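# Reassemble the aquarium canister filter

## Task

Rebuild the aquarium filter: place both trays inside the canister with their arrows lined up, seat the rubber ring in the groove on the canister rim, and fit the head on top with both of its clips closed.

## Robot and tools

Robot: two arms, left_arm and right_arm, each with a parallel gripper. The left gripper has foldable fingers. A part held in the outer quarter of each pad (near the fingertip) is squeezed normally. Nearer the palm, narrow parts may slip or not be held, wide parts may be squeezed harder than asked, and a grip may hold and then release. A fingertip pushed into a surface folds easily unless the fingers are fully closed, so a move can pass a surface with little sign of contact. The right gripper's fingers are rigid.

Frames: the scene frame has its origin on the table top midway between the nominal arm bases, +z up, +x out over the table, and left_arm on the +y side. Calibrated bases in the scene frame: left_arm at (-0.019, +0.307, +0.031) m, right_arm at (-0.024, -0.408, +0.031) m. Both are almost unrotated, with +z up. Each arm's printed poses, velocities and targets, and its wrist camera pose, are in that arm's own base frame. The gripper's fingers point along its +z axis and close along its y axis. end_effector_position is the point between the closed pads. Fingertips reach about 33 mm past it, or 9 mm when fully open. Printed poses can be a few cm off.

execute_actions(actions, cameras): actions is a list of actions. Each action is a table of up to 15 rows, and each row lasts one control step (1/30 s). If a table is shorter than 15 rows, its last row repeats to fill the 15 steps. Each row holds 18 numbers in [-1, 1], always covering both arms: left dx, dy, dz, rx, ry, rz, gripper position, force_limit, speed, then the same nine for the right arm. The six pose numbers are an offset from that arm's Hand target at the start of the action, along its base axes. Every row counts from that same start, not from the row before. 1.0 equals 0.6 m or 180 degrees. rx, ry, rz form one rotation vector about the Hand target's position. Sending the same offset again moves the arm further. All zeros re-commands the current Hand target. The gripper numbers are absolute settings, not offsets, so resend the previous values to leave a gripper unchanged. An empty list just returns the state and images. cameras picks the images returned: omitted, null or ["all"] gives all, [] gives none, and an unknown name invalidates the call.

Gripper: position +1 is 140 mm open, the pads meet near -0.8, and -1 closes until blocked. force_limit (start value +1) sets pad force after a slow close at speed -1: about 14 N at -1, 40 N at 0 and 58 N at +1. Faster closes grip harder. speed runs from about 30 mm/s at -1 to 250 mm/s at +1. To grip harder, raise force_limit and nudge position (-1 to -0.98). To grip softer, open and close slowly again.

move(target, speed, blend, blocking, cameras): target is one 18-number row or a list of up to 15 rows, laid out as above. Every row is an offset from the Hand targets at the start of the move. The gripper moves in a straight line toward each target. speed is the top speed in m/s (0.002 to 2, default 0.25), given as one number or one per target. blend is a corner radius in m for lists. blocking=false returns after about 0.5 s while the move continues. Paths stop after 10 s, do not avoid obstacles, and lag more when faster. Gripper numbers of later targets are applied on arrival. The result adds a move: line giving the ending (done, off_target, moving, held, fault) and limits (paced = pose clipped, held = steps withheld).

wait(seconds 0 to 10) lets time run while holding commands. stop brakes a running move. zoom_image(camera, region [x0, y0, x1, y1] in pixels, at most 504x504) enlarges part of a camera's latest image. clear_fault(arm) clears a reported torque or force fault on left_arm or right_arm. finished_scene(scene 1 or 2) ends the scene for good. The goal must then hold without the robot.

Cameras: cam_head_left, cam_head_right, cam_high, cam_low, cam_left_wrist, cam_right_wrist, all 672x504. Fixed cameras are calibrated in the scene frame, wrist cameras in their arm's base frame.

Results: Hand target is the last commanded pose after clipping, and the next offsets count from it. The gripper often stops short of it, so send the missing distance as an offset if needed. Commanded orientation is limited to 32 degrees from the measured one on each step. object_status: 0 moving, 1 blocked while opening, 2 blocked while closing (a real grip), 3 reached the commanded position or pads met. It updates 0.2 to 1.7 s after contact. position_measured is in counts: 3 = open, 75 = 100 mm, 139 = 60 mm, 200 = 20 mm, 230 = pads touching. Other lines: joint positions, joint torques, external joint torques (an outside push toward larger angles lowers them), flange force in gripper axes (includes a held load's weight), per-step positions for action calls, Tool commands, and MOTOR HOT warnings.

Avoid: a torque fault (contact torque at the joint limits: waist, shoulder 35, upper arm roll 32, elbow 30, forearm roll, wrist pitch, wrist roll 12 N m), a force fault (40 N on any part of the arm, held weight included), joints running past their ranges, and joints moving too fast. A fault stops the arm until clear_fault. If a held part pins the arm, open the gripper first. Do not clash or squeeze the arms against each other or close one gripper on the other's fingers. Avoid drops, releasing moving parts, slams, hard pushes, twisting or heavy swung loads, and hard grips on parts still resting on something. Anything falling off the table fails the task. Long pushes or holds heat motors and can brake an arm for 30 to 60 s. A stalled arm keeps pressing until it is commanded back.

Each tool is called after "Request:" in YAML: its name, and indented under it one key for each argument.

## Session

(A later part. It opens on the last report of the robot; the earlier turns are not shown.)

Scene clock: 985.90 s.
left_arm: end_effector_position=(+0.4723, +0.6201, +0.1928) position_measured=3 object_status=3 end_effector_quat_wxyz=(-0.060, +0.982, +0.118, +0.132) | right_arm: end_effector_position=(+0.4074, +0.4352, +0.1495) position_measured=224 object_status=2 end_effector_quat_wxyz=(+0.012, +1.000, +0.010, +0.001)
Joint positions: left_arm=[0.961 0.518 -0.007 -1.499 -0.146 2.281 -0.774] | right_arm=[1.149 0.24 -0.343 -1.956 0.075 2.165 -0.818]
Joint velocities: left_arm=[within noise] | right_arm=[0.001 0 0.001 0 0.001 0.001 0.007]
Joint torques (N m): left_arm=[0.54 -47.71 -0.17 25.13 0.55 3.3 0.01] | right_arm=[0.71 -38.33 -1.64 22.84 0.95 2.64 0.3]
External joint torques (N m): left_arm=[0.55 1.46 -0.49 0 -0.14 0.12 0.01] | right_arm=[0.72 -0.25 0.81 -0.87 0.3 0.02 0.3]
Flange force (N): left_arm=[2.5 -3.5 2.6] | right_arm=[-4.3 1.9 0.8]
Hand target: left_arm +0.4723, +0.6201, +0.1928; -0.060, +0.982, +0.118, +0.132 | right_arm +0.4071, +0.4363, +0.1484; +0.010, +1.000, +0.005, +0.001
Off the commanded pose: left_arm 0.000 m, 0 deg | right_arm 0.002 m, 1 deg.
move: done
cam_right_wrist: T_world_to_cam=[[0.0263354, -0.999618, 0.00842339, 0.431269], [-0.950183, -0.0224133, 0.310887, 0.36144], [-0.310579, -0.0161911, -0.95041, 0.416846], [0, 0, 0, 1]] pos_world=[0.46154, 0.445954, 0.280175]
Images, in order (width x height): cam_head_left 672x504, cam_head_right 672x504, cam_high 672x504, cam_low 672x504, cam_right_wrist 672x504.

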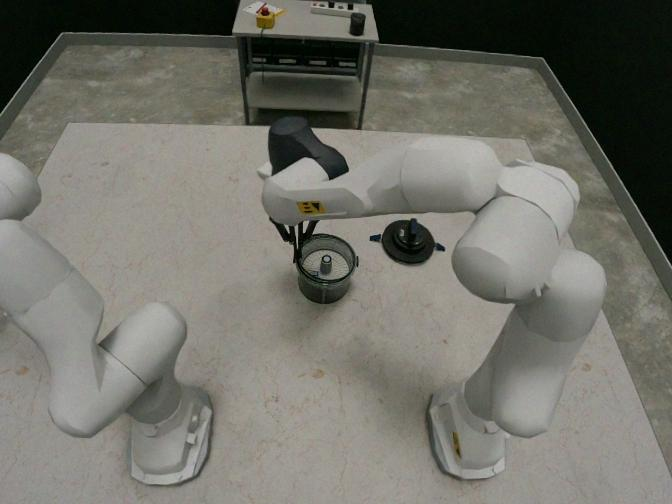

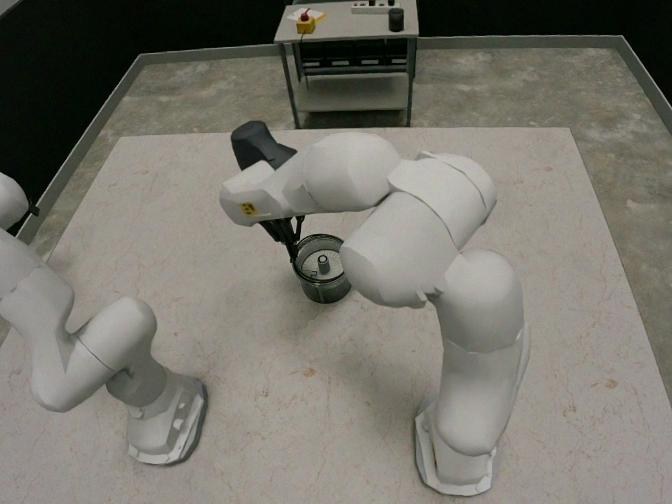

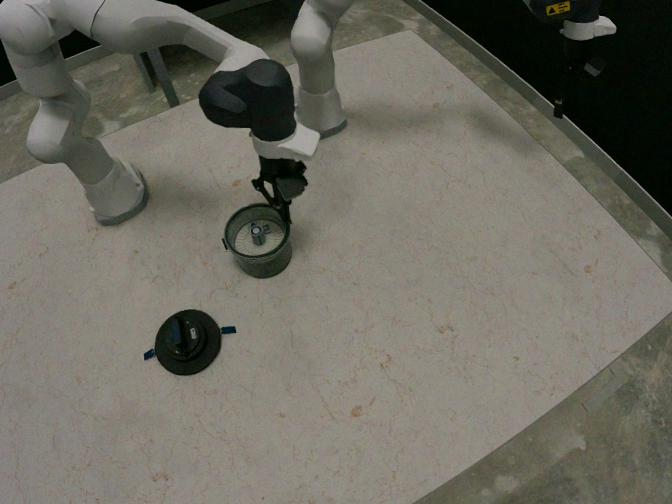

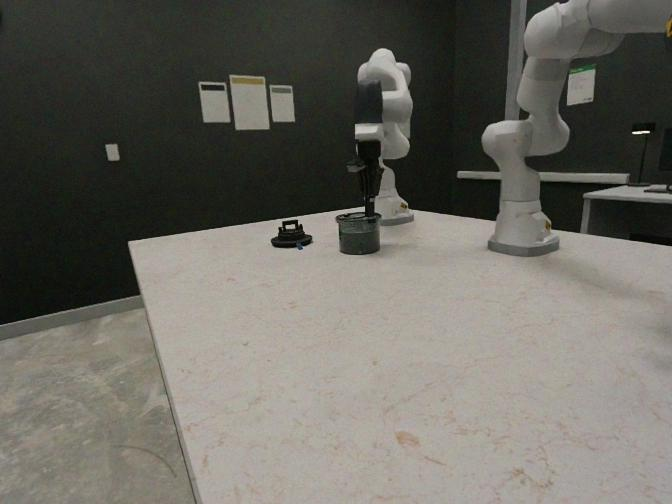

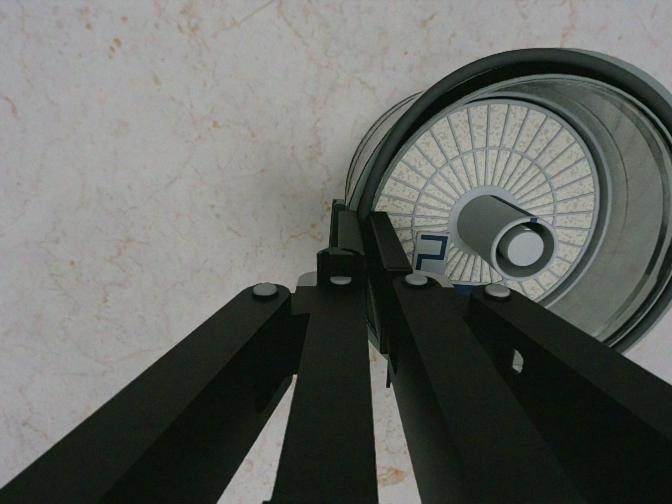

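Request:
move:
  target: [0,0,0,0,0,0,1,1,1,0,0,-0.012,0,0,-0.008,-1,-0.2,-1]
  speed: 0.02
  cameras: ["cam_head_left","cam_low","cam_head_right","cam_high","cam_right_wrist"]

Request:
zoom_image:
  camera: "cam_head_left"
  region: [280, 200, 380, 300]

Request:
zoom_image:
  camera: "cam_high"
  region: [200, 170, 310, 280]

Request:
zoom_image:
  camera: "cam_right_wrist"
  region: [250, 20, 672, 400]

Scene clock: 997.47 s.
left_arm: end_effector_position=(+0.4723, +0.6201, +0.1928) position_measured=3 object_status=3 end_effector_quat_wxyz=(-0.060, +0.982, +0.118, +0.132) | right_arm: end_effector_position=(+0.4075, +0.4353, +0.1424) position_measured=224 object_status=2 end_effector_quat_wxyz=(+0.011, +1.000, -0.003, +0.001)
Joint positions: left_arm=[0.961 0.518 -0.007 -1.499 -0.146 2.281 -0.774] | right_arm=[1.149 0.249 -0.343 -1.962 0.08 2.181 -0.796]
Joint velocities: left_arm=[within noise] | right_arm=[0.002 0 0 -0.001 -0.001 0.001 0.005]
Joint torques (N m): left_arm=[0.51 -47.65 -0.21 25.15 0.53 3.3 0] | right_arm=[0.59 -38.4 -1.74 22.54 0.94 2.69 0.29]
External joint torques (N m): left_arm=[0.69 1.51 -0.4 0.02 -0.16 0.12 0] | right_arm=[0.61 -0.3 0.81 -0.97 0.3 0.08 0.29]
Flange force (N): left_arm=[2.6 -3.8 2.7] | right_arm=[-4.5 2.5 0.9]
Hand target: left_arm +0.4723, +0.6201, +0.1928; -0.060, +0.982, +0.118, +0.132 | right_arm +0.4071, +0.4363, +0.1412; +0.010, +1.000, -0.008, +0.001
Off the commanded pose: left_arm 0.000 m, 0 deg | right_arm 0.002 m, 1 deg.
move: done
cam_right_wrist: T_world_to_cam=[[0.00122277, -0.999965, 0.00829254, 0.441864], [-0.950513, 0.00141413, 0.310681, 0.353402], [-0.310682, -0.00826206, -0.950478, 0.406778], [0, 0, 0, 1]] pos_world=[0.461751, 0.44471, 0.273174]
Images, in order (width x height): cam_head_left 672x504, cam_head_right 672x504, cam_high 672x504, cam_low 672x504, cam_right_wrist 672x504.

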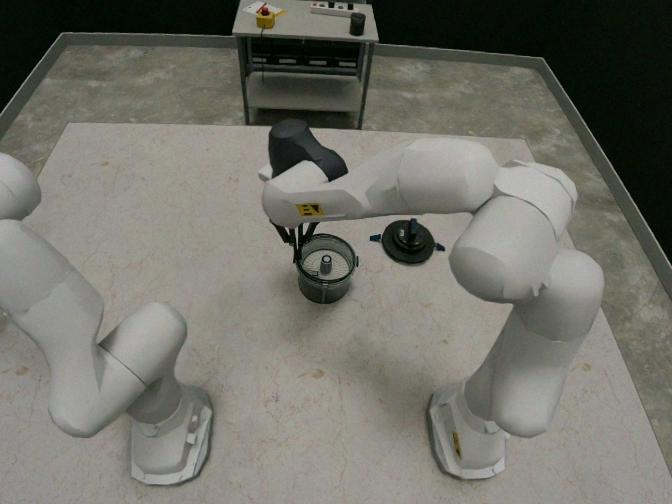

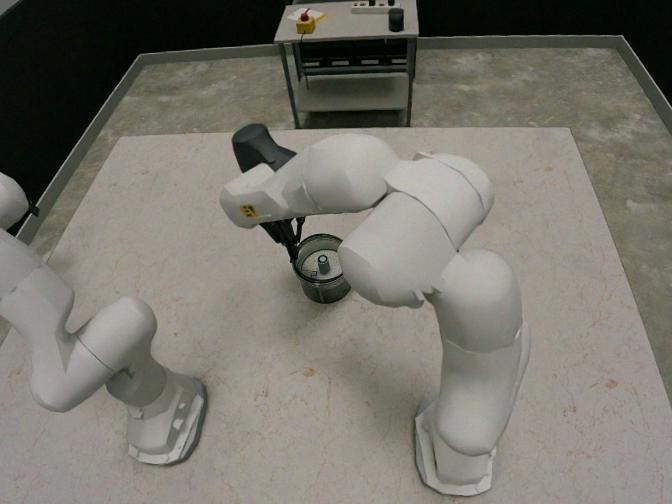

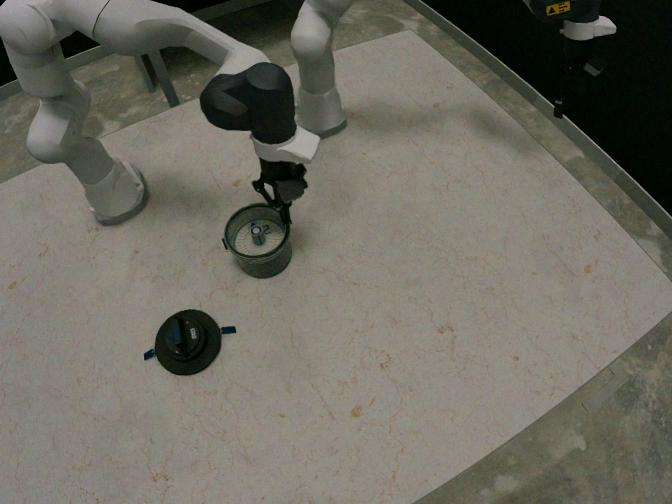

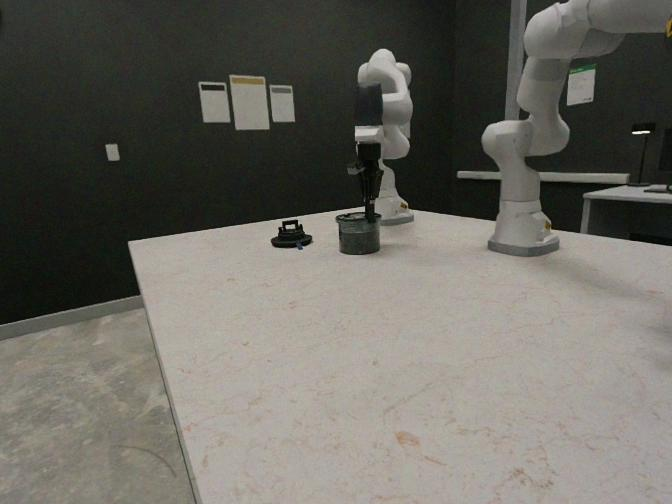

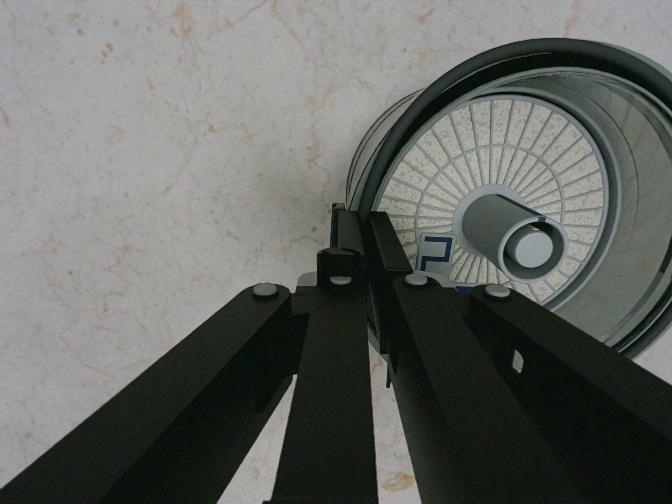

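Scaled by 5.040 from the camera's image (finer frame: 960x720).

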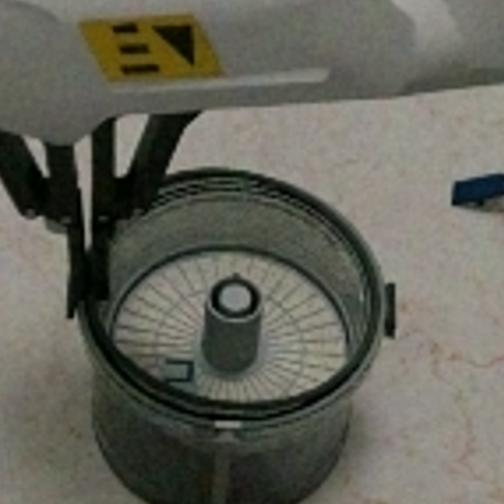

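Scaled by 4.582 from the camera's image (finer frame: 960x720).

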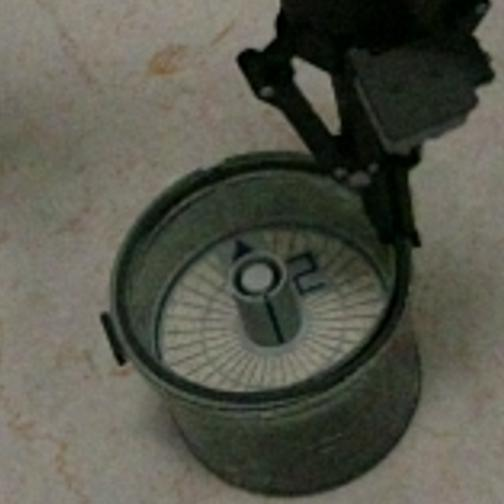

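Scaled by 1.194 from the camera's image (finer frame: 960x720).

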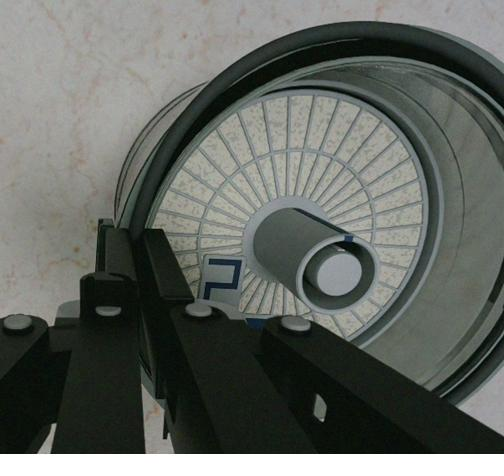

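Request:
move:
  target: [0,0,0,0,0,0,1,1,1,-0.009,0,0.002,0,0,0.005,-1,-0.2,-1]
  speed: 0.03
  cameras: ["cam_head_left","cam_low","cam_head_right","cam_high","cam_right_wrist"]

Request:
zoom_image:
  camera: "cam_head_left"
  region: [290, 220, 360, 290]

Request:
zoom_image:
  camera: "cam_high"
  region: [215, 190, 305, 280]

Request:
zoom_image:
  camera: "cam_right_wrist"
  region: [300, 20, 672, 380]

Scene clock: 1008.23 s.
left_arm: end_effector_position=(+0.4723, +0.6201, +0.1928) position_measured=3 object_status=3 end_effector_quat_wxyz=(-0.060, +0.982, +0.118, +0.132) | right_arm: end_effector_position=(+0.4018, +0.4349, +0.1417) position_measured=224 object_status=2 end_effector_quat_wxyz=(+0.012, +1.000, -0.001, -0.001)
Joint positions: left_arm=[0.961 0.518 -0.007 -1.499 -0.146 2.281 -0.774] | right_arm=[1.156 0.24 -0.343 -1.976 0.081 2.183 -0.794]
Joint velocities: left_arm=[within noise] | right_arm=[0.004 0.001 0.001 -0.004 0 0.002 -0.002]
Joint torques (N m): left_arm=[0.49 -47.66 -0.25 25.18 0.54 3.32 0.06] | right_arm=[0.36 -39.34 -1.68 22.78 0.57 2.71 0.04]
External joint torques (N m): left_arm=[0.65 1.49 -0.45 0.08 -0.15 0.15 0.06] | right_arm=[0.28 -1.44 0.69 -0.78 -0.07 0.09 0.03]
Flange force (N): left_arm=[2.7 -4.0 2.8] | right_arm=[-5.7 5.0 -0.8]
Hand target: left_arm +0.4723, +0.6201, +0.1928; -0.060, +0.982, +0.118, +0.132 | right_arm +0.4017, +0.4363, +0.1424; +0.010, +1.000, +0.000, +0.001
Off the commanded pose: left_arm 0.000 m, 0 deg | right_arm 0.002 m, 0 deg.
move: done
cam_right_wrist: T_world_to_cam=[[0.00473299, -0.999955, 0.00823971, 0.440192], [-0.94927, -0.00190193, 0.314457, 0.348653], [-0.314427, -0.00931003, -0.949236, 0.406043], [0, 0, 0, 1]] pos_world=[0.456554, 0.444616, 0.272167]
Images, in order (width x height): cam_head_left 672x504, cam_head_right 672x504, cam_high 672x504, cam_low 672x504, cam_right_wrist 672x504.

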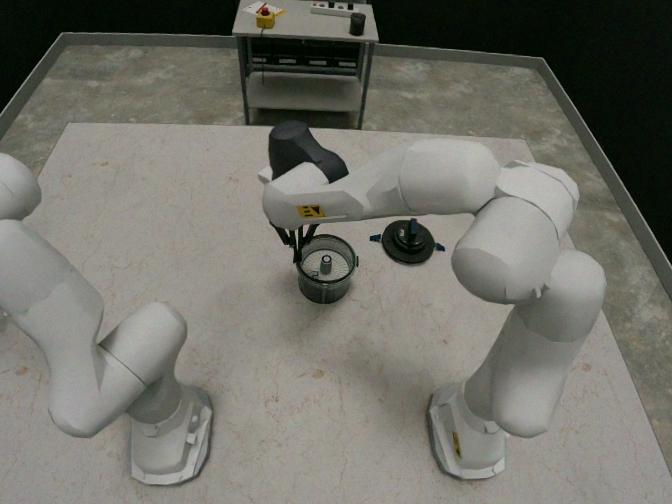

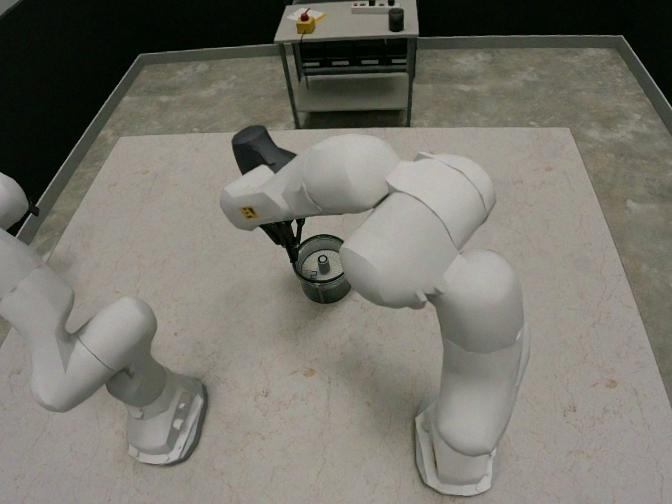

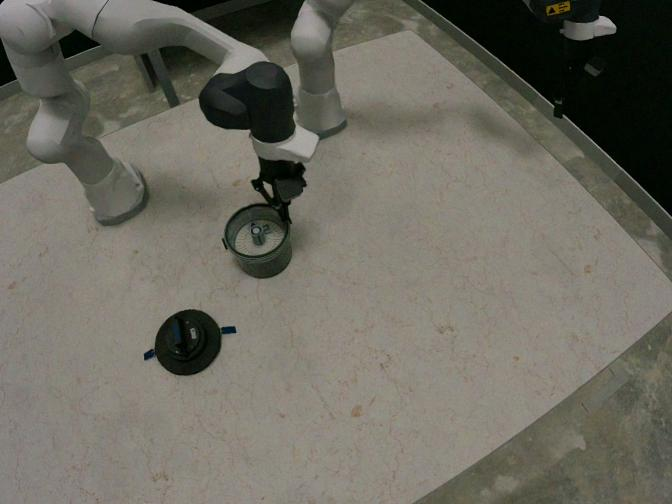

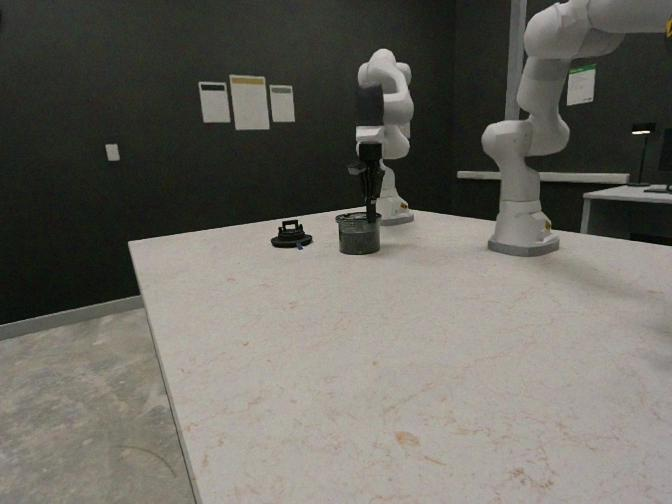

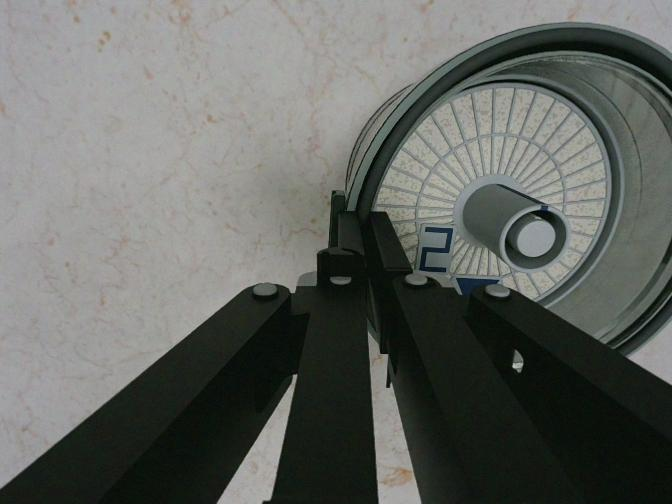

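Scaled by 7.200 from the camera's image (finer frame: 960x720).

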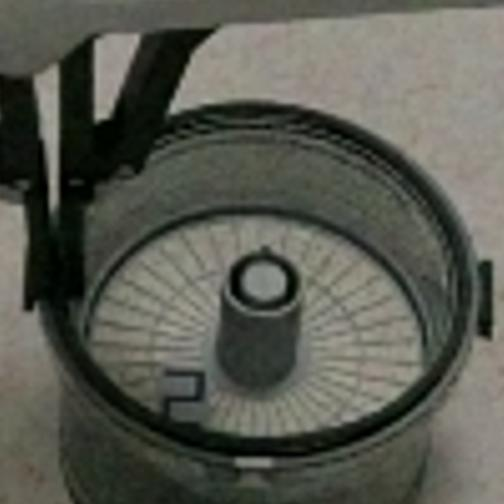

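Scaled by 5.600 from the camera's image (finer frame: 960x720).

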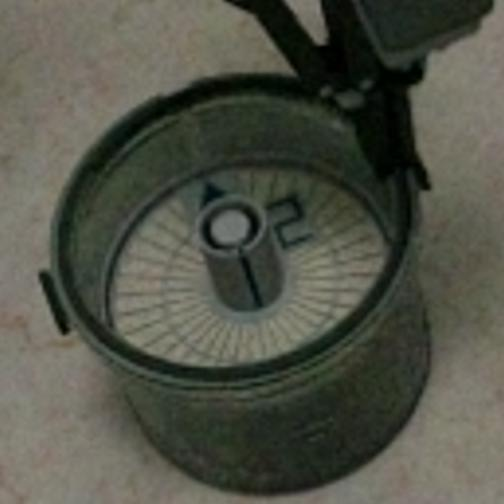

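Scaled by 1.355 from the camera's image (finer frame: 960x720).

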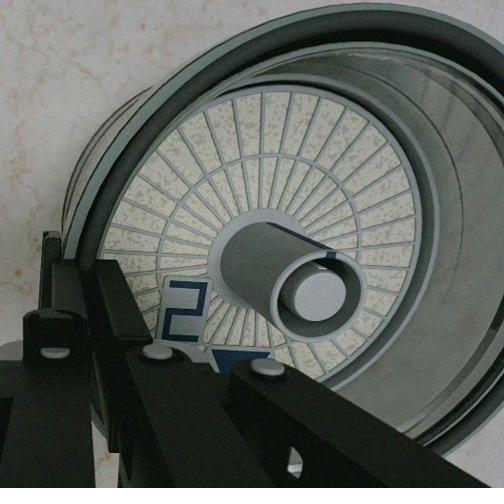

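Request:
move:
  target: [0,0,0,0,0,0,1,1,1,0,0.001,-0.01,0,0,0,-1,-0.2,-1]
  speed: 0.02
  cameras: ["cam_right_wrist","cam_low"]

Request:
zoom_image:
  camera: "cam_low"
  region: [330, 190, 400, 240]

Request:
zoom_image:
  camera: "cam_right_wrist"
  region: [300, 20, 672, 380]

Scene clock: 1014.00 s.
left_arm: end_effector_position=(+0.4723, +0.6201, +0.1928) position_measured=3 object_status=3 end_effector_quat_wxyz=(-0.060, +0.982, +0.118, +0.132) | right_arm: end_effector_position=(+0.4029, +0.4360, +0.1407) position_measured=224 object_status=2 end_effector_quat_wxyz=(+0.010, +1.000, -0.001, +0.001)
Joint positions: left_arm=[0.961 0.518 -0.007 -1.499 -0.146 2.281 -0.774] | right_arm=[1.156 0.241 -0.343 -1.979 0.081 2.192 -0.794]
Joint velocities: left_arm=[within noise] | right_arm=[0 -0.001 0.001 -0.001 0 0.005 0.001]
Joint torques (N m): left_arm=[0.43 -47.67 -0.21 25.11 0.55 3.3 0.03] | right_arm=[0.72 -35.62 -0.97 21.73 0.79 3.11 -0.02]
External joint torques (N m): left_arm=[0.22 1.71 -0.69 -0.14 -0.15 0.11 0.03] | right_arm=[0.72 2.21 1.47 -1.71 0.16 0.5 -0.03]
Flange force (N): left_arm=[2.7 -3.2 3.1] | right_arm=[-1.7 -0.5 6.0]
Hand target: left_arm +0.4723, +0.6201, +0.1928; -0.060, +0.982, +0.118, +0.132 | right_arm +0.4017, +0.4369, +0.1364; +0.010, +1.000, +0.000, +0.001
Off the commanded pose: left_arm 0.000 m, 0 deg | right_arm 0.005 m, 0 deg.
move: off_target (right_arm)
cam_right_wrist: T_world_to_cam=[[0.00504165, -0.999976, 0.00465221, 0.441548], [-0.950655, -0.00334968, 0.310232, 0.351787], [-0.310209, -0.00598673, -0.950649, 0.402516], [0, 0, 0, 1]] pos_world=[0.457066, 0.445126, 0.271462]
Images, in order (width x height): cam_low 672x504, cam_right_wrist 672x504.

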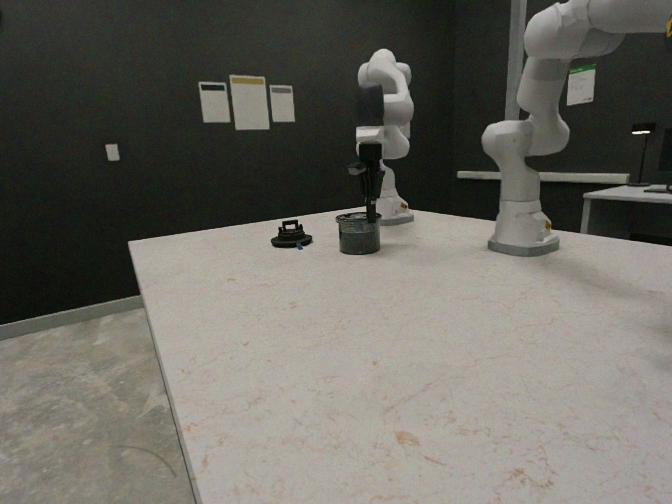

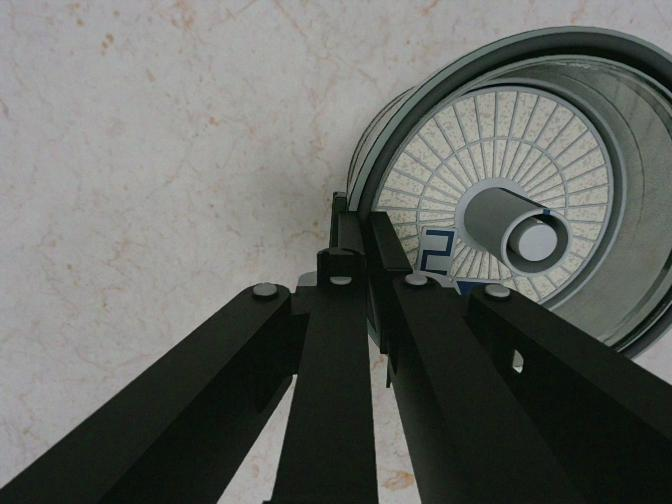

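Scaled by 7.200 from the camera's image (finer frame: 960x720).

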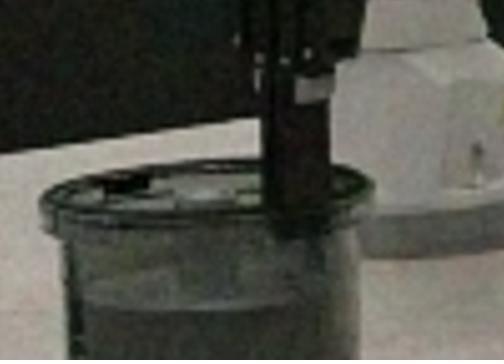

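Scaled by 1.355 from the camera's image (finer frame: 960x720).

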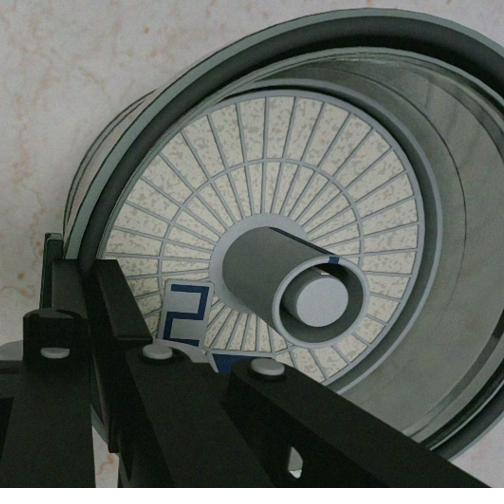

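Request:
move:
  target: [0,0,0,0,0,0,1,1,1,0.001,-0.001,0.006,0,0,0,-1,-0.2,-1]
  speed: 0.02
  cameras: []

Request:
move:
  target:
    - [0,0,0,0,0,0,1,1,1,0,0,0.001,0,0,0,-0.6,-0.2,-1]
    - [0,0,0,0,0,0,1,1,1,0,0,0.06,0,0,0,-0.6,-0.2,-1]
    - [0,0,0,0,0,0,1,1,1,-0.08,-0.12,0.2,0,0,0,-0.6,-0.2,-1]
  speed: [0.02,0.05,0.15]

Request:
zoom_image:
  camera: "cam_right_wrist"
  region: [180, 0, 520, 300]

Request:
zoom_image:
  camera: "cam_high"
  region: [215, 190, 305, 280]

Request:
zoom_image:
  camera: "cam_low"
  region: [330, 190, 400, 240]

Scene clock: 1022.53 s.
left_arm: end_effector_position=(+0.4723, +0.6201, +0.1928) position_measured=3 object_status=3 end_effector_quat_wxyz=(-0.060, +0.982, +0.118, +0.132) | right_arm: end_effector_position=(+0.4031, +0.4362, +0.1407) position_measured=224 object_status=2 end_effector_quat_wxyz=(+0.009, +1.000, -0.001, +0.002)
Joint positions: left_arm=[0.961 0.518 -0.007 -1.499 -0.146 2.281 -0.774] | right_arm=[1.156 0.241 -0.343 -1.979 0.081 2.193 -0.794]
Joint torques (N m): left_arm=[0.49 -47.63 -0.24 25.14 0.53 3.3 0.06] | right_arm=[0.34 -38.36 -1.52 23.13 0.61 2.63 -0.03]
External joint torques (N m): left_arm=[0.57 1.63 -0.5 -0.05 -0.16 0.12 0.06] | right_arm=[0.26 -0.51 0.85 -0.34 -0.03 0.01 -0.03]
Flange force (N): left_arm=[2.6 -3.8 2.9] | right_arm=[-2.5 1.6 -0.2]
Hand target: left_arm +0.4723, +0.6201, +0.1928; -0.060, +0.982, +0.118, +0.132 | right_arm +0.4023, +0.4363, +0.1400; +0.010, +1.000, +0.000, +0.001
Off the commanded pose: left_arm 0.000 m, 0 deg | right_arm 0.001 m, 0 deg.
move: done

Scene clock: 1025.60 s.
left_arm: end_effector_position=(+0.4723, +0.6201, +0.1928) position_measured=3 object_status=3 end_effector_quat_wxyz=(-0.060, +0.982, +0.118, +0.132) | right_arm: end_effector_position=(+0.3552, +0.3657, +0.2603) position_measured=205 object_status=3 end_effector_quat_wxyz=(+0.008, +1.000, +0.003, +0.001)
Joint positions: left_arm=[0.961 0.518 -0.007 -1.499 -0.146 2.281 -0.774] | right_arm=[1.167 -0.142 -0.344 -2.114 -0.065 1.97 -0.725]
Joint velocities: left_arm=[within noise] | right_arm=[0 0 0.001 0 0.002 -0.002 0.007]
Joint torques (N m): left_arm=[0.45 -47.66 -0.24 25.15 0.53 3.3 -0.01] | right_arm=[0.31 -27.43 2.5 23.9 0.32 2.32 0.29]
External joint torques (N m): left_arm=[0.68 1.65 -0.39 -0.07 -0.16 0.12 -0.01] | right_arm=[0.34 -1.26 1.14 -0.82 -0.39 -0.3 0.29]
Flange force (N): left_arm=[2.5 -3.8 2.9] | right_arm=[-6.8 4.3 -0.2]
Hand target: left_arm +0.4723, +0.6201, +0.1928; -0.060, +0.982, +0.118, +0.132 | right_arm +0.3543, +0.3643, +0.2600; +0.010, +1.000, +0.000, +0.001
Off the commanded pose: left_arm 0.000 m, 0 deg | right_arm 0.002 m, 0 deg.
move: done
cam_right_wrist: T_world_to_cam=[[0.0131989, -0.999912, 0.000998497, 0.369023], [-0.950487, -0.0122364, 0.310524, 0.272281], [-0.310484, -0.00504762, -0.950565, 0.50072], [0, 0, 0, 1]] pos_world=[0.409394, 0.374849, 0.391049]

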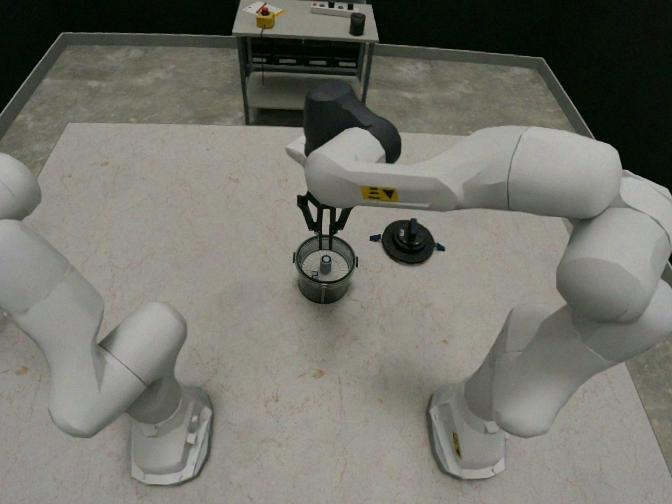

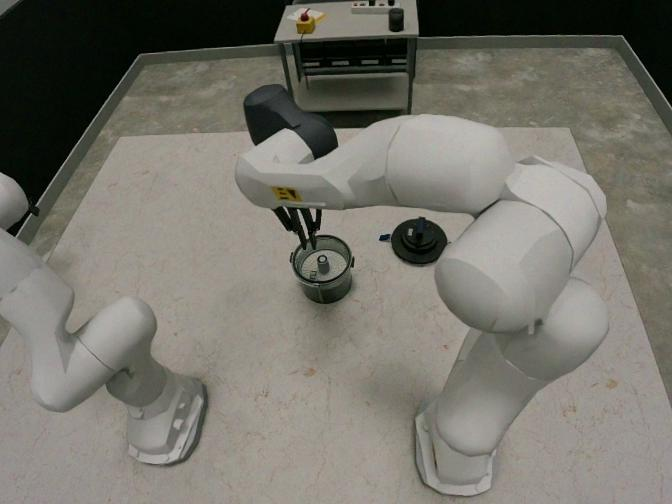

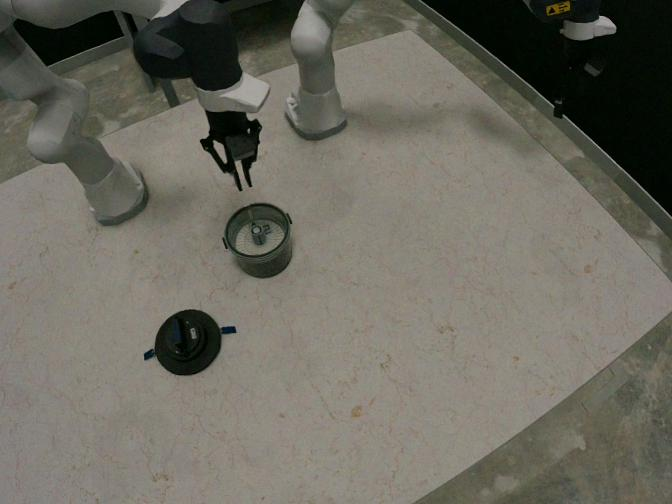

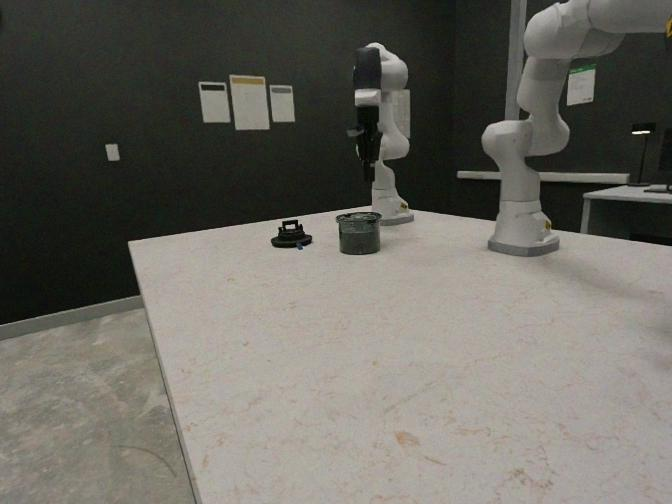

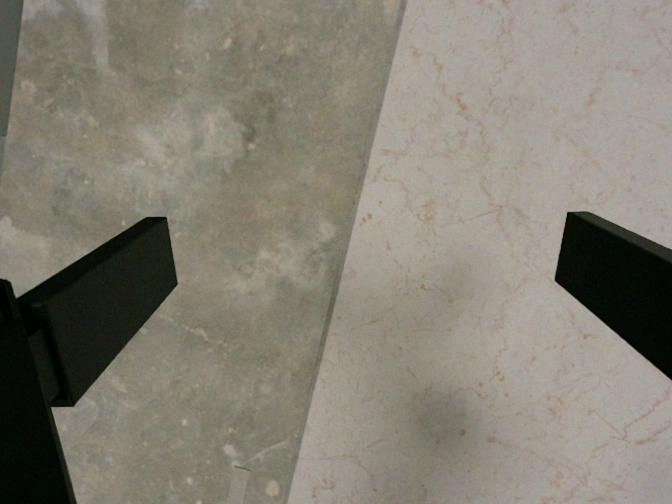

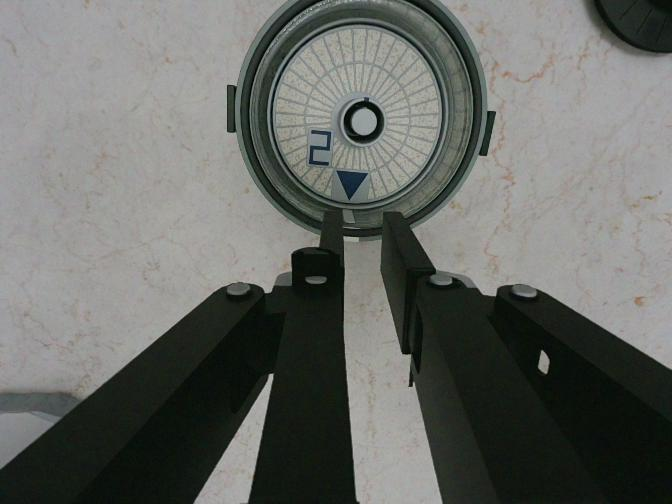

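Scaled by 1.482 from the camera's image (finer frame: 960x720).

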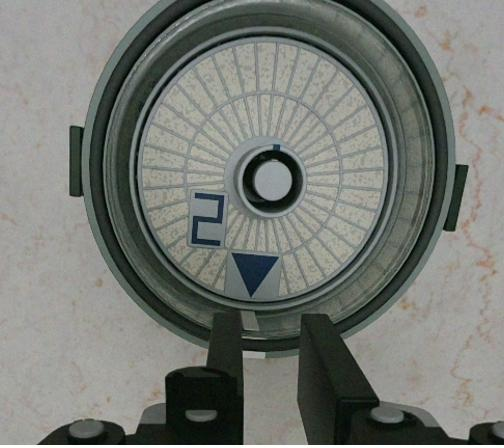

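Scaled by 5.600 from the camera's image (finer frame: 960x720).

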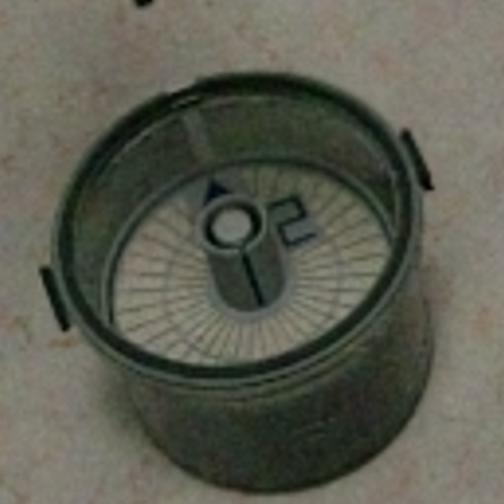

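Scaled by 7.200 from the camera's image (finer frame: 960x720).

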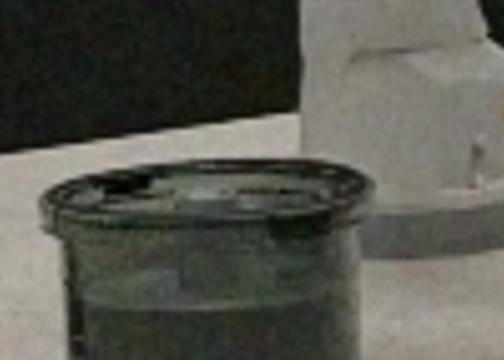

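Request:
move:
  target: [0,0,0,0,0,0,1,1,1,-0.085,-0.015,-0.03,0,0,0,-0.6,-0.2,-1]
  speed: 0.15
  cameras: ["cam_right_wrist"]

Request:
zoom_image:
  camera: "cam_right_wrist"
  region: [200, 0, 360, 220]

Request:
zoom_image:
  camera: "cam_right_wrist"
  region: [350, 0, 510, 220]

Scene clock: 1033.53 s.
left_arm: end_effector_position=(+0.4723, +0.6201, +0.1928) position_measured=3 object_status=3 end_effector_quat_wxyz=(-0.060, +0.982, +0.118, +0.132) | right_arm: end_effector_position=(+0.3022, +0.3549, +0.2413) position_measured=205 object_status=3 end_effector_quat_wxyz=(+0.011, +1.000, +0.003, -0.002)
Joint positions: left_arm=[0.961 0.518 -0.007 -1.499 -0.146 2.281 -0.774] | right_arm=[1.173 -0.253 -0.282 -2.277 -0.09 2.012 -0.638]
Joint velocities: left_arm=[within noise] | right_arm=[-0.001 0.001 0 -0.002 0 0.001 0.005]
Joint torques (N m): left_arm=[0.49 -47.68 -0.2 25.17 0.53 3.32 0.05] | right_arm=[-0.19 -24.15 3.2 23.59 0.31 2.65 0.33]
External joint torques (N m): left_arm=[0.4 1.63 -0.59 -0.02 -0.16 0.13 0.05] | right_arm=[-0.18 -1.56 1.32 -0.87 -0.39 0.06 0.32]
Flange force (N): left_arm=[2.8 -3.7 3.0] | right_arm=[-7.0 5.5 0.3]
Hand target: left_arm +0.4723, +0.6201, +0.1928; -0.060, +0.982, +0.118, +0.132 | right_arm +0.3033, +0.3553, +0.2420; +0.010, +1.000, +0.000, +0.001
Off the commanded pose: left_arm 0.000 m, 0 deg | right_arm 0.001 m, 0 deg.
move: done
cam_right_wrist: T_world_to_cam=[[0.013945, -0.999872, 0.00786938, 0.35698], [-0.948683, -0.0107436, 0.316047, 0.225279], [-0.315922, -0.0118728, -0.948711, 0.46987], [0, 0, 0, 1]] pos_world=[0.357182, 0.364933, 0.371763]

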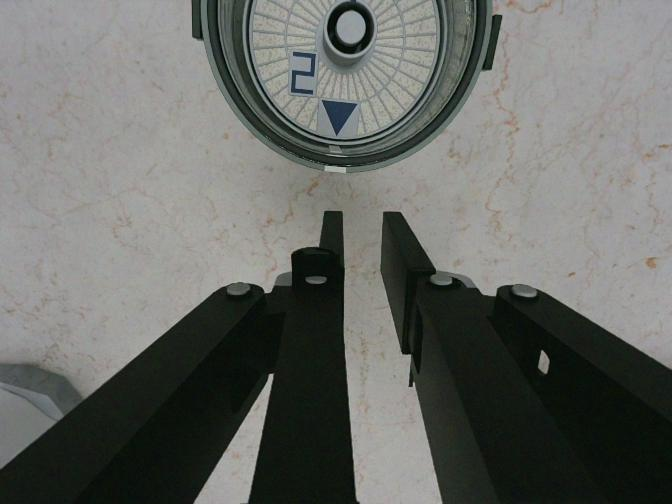

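Scaled by 2.291 from the camera's image (finer frame: 960x720).

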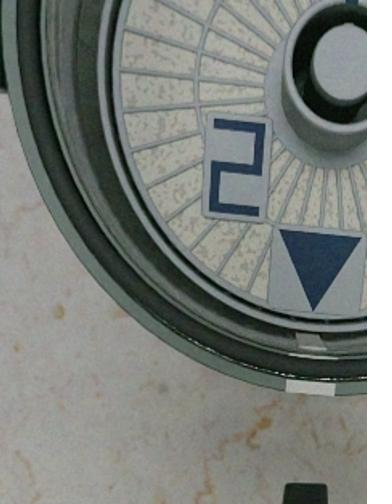

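Scaled by 2.291 from the camera's image (finer frame: 960x720).

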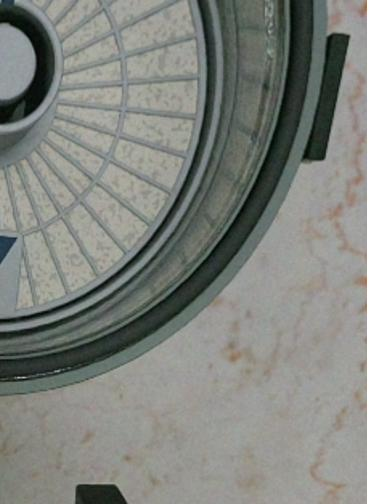

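Request:
move:
  target: "[0,0,0,0,0,0,1,1,1,0,0,0.1,0,0,0,-0.6,-0.2,-1],[0,0,0,0,0,0,1,1,1,0.26,-0.43,0.1,0,0,0,-0.6,-0.2,-1]]"
  speed: 0.25
  cameras: ["cam_right_wrist","cam_low"]

Request:
zoom_image:
  camera: "cam_right_wrist"
  region: [180, 0, 520, 340]

Request:
zoom_image:
  camera: "cam_low"
  region: [260, 200, 330, 260]


Scaled by 1.482 from the camera's image (finer frame: 960x720).

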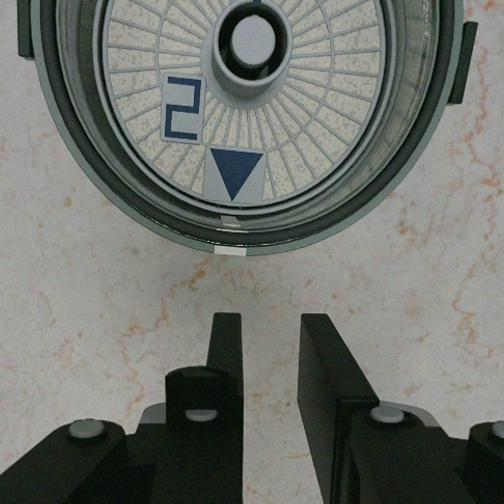

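This scene's latest camera images include none from cam_low. They are from: cam_right_wrist. cam_low's image comes with the result of a call that names it in "cameras".

Request:
move:
  target:
    - [0,0,0,0,0,0,1,1,1,0,0,0.1,0,0,0,-0.6,-0.2,-1]
    - [0,0,0,0,0,0,1,1,1,0.26,-0.43,0.1,0,0,0,-0.6,-0.2,-1]
  speed: 0.25
  cameras: ["cam_right_wrist","cam_low","cam_head_left"]

Request:
zoom_image:
  camera: "cam_right_wrist"
  region: [180, 0, 520, 340]

Request:
zoom_image:
  camera: "cam_low"
  region: [260, 200, 330, 260]

Scene clock: 1050.60 s.
left_arm: end_effector_position=(+0.4723, +0.6201, +0.1928) position_measured=3 object_status=3 end_effector_quat_wxyz=(-0.060, +0.982, +0.118, +0.132) | right_arm: end_effector_position=(+0.4597, +0.0988, +0.3024) position_measured=205 object_status=3 end_effector_quat_wxyz=(+0.008, +1.000, -0.004, +0.002)
Joint positions: left_arm=[0.961 0.518 -0.007 -1.499 -0.146 2.281 -0.774] | right_arm=[1.068 -0.395 -0.734 -2.154 -0.289 1.841 -1.11]
Joint velocities: left_arm=[within noise] | right_arm=[0 0.001 0 0.001 0.002 0 -0.005]
Joint torques (N m): left_arm=[0.5 -47.68 -0.23 25.2 0.54 3.32 0.03] | right_arm=[0.82 -13.11 8.02 24.08 0.37 2.37 -0.31]
External joint torques (N m): left_arm=[0.49 1.59 -0.55 0.02 -0.15 0.13 0.03] | right_arm=[0.83 -1.3 0.23 0.02 -0.4 -0.28 -0.31]
Flange force (N): left_arm=[2.8 -3.8 2.9] | right_arm=[-4.2 1.6 -1.3]
Hand target: left_arm +0.4723, +0.6201, +0.1928; -0.060, +0.982, +0.118, +0.132 | right_arm +0.4593, +0.0973, +0.3020; +0.010, +1.000, +0.000, +0.001
Off the commanded pose: left_arm 0.000 m, 0 deg | right_arm 0.002 m, 1 deg.
move: done
cam_right_wrist: T_world_to_cam=[[-0.000901372, -0.999998, 0.00182783, 0.106993], [-0.951274, 0.00142106, 0.308345, 0.354972], [-0.308347, -0.00146083, -0.951273, 0.570714], [0, 0, 0, 1]] pos_world=[0.51375, 0.107322, 0.433256]
Images, in order (width x height): cam_head_left 672x504, cam_low 672x504, cam_right_wrist 672x504.

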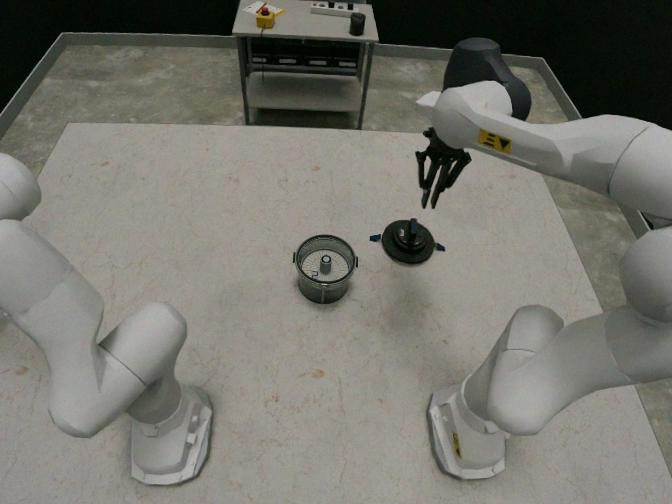

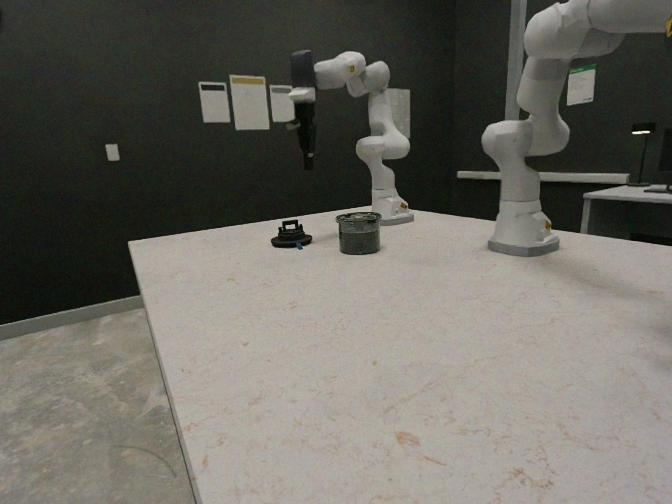

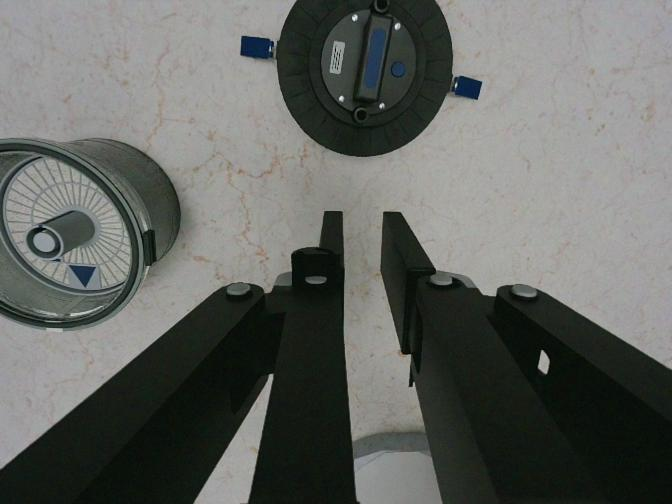

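Scaled by 1.482 from the camera's image (finer frame: 960x720).

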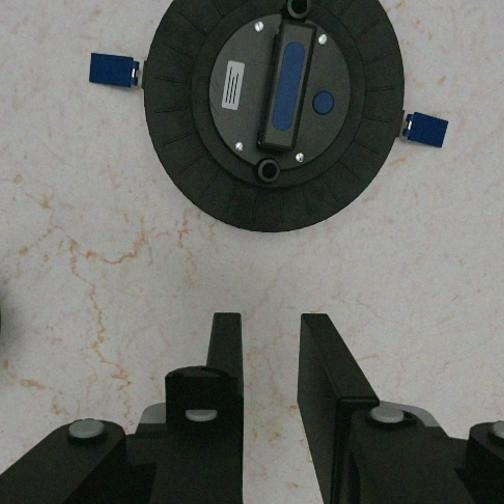

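Scaled by 7.200 from the camera's image (finer frame: 960x720).

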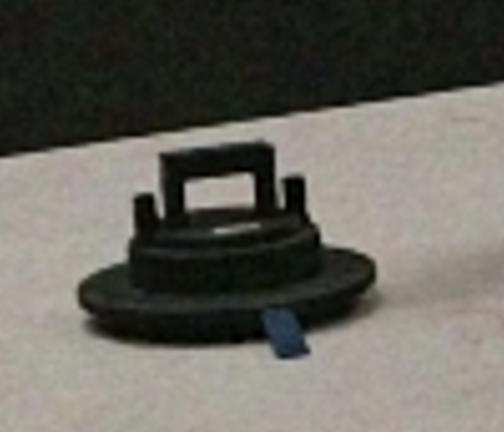

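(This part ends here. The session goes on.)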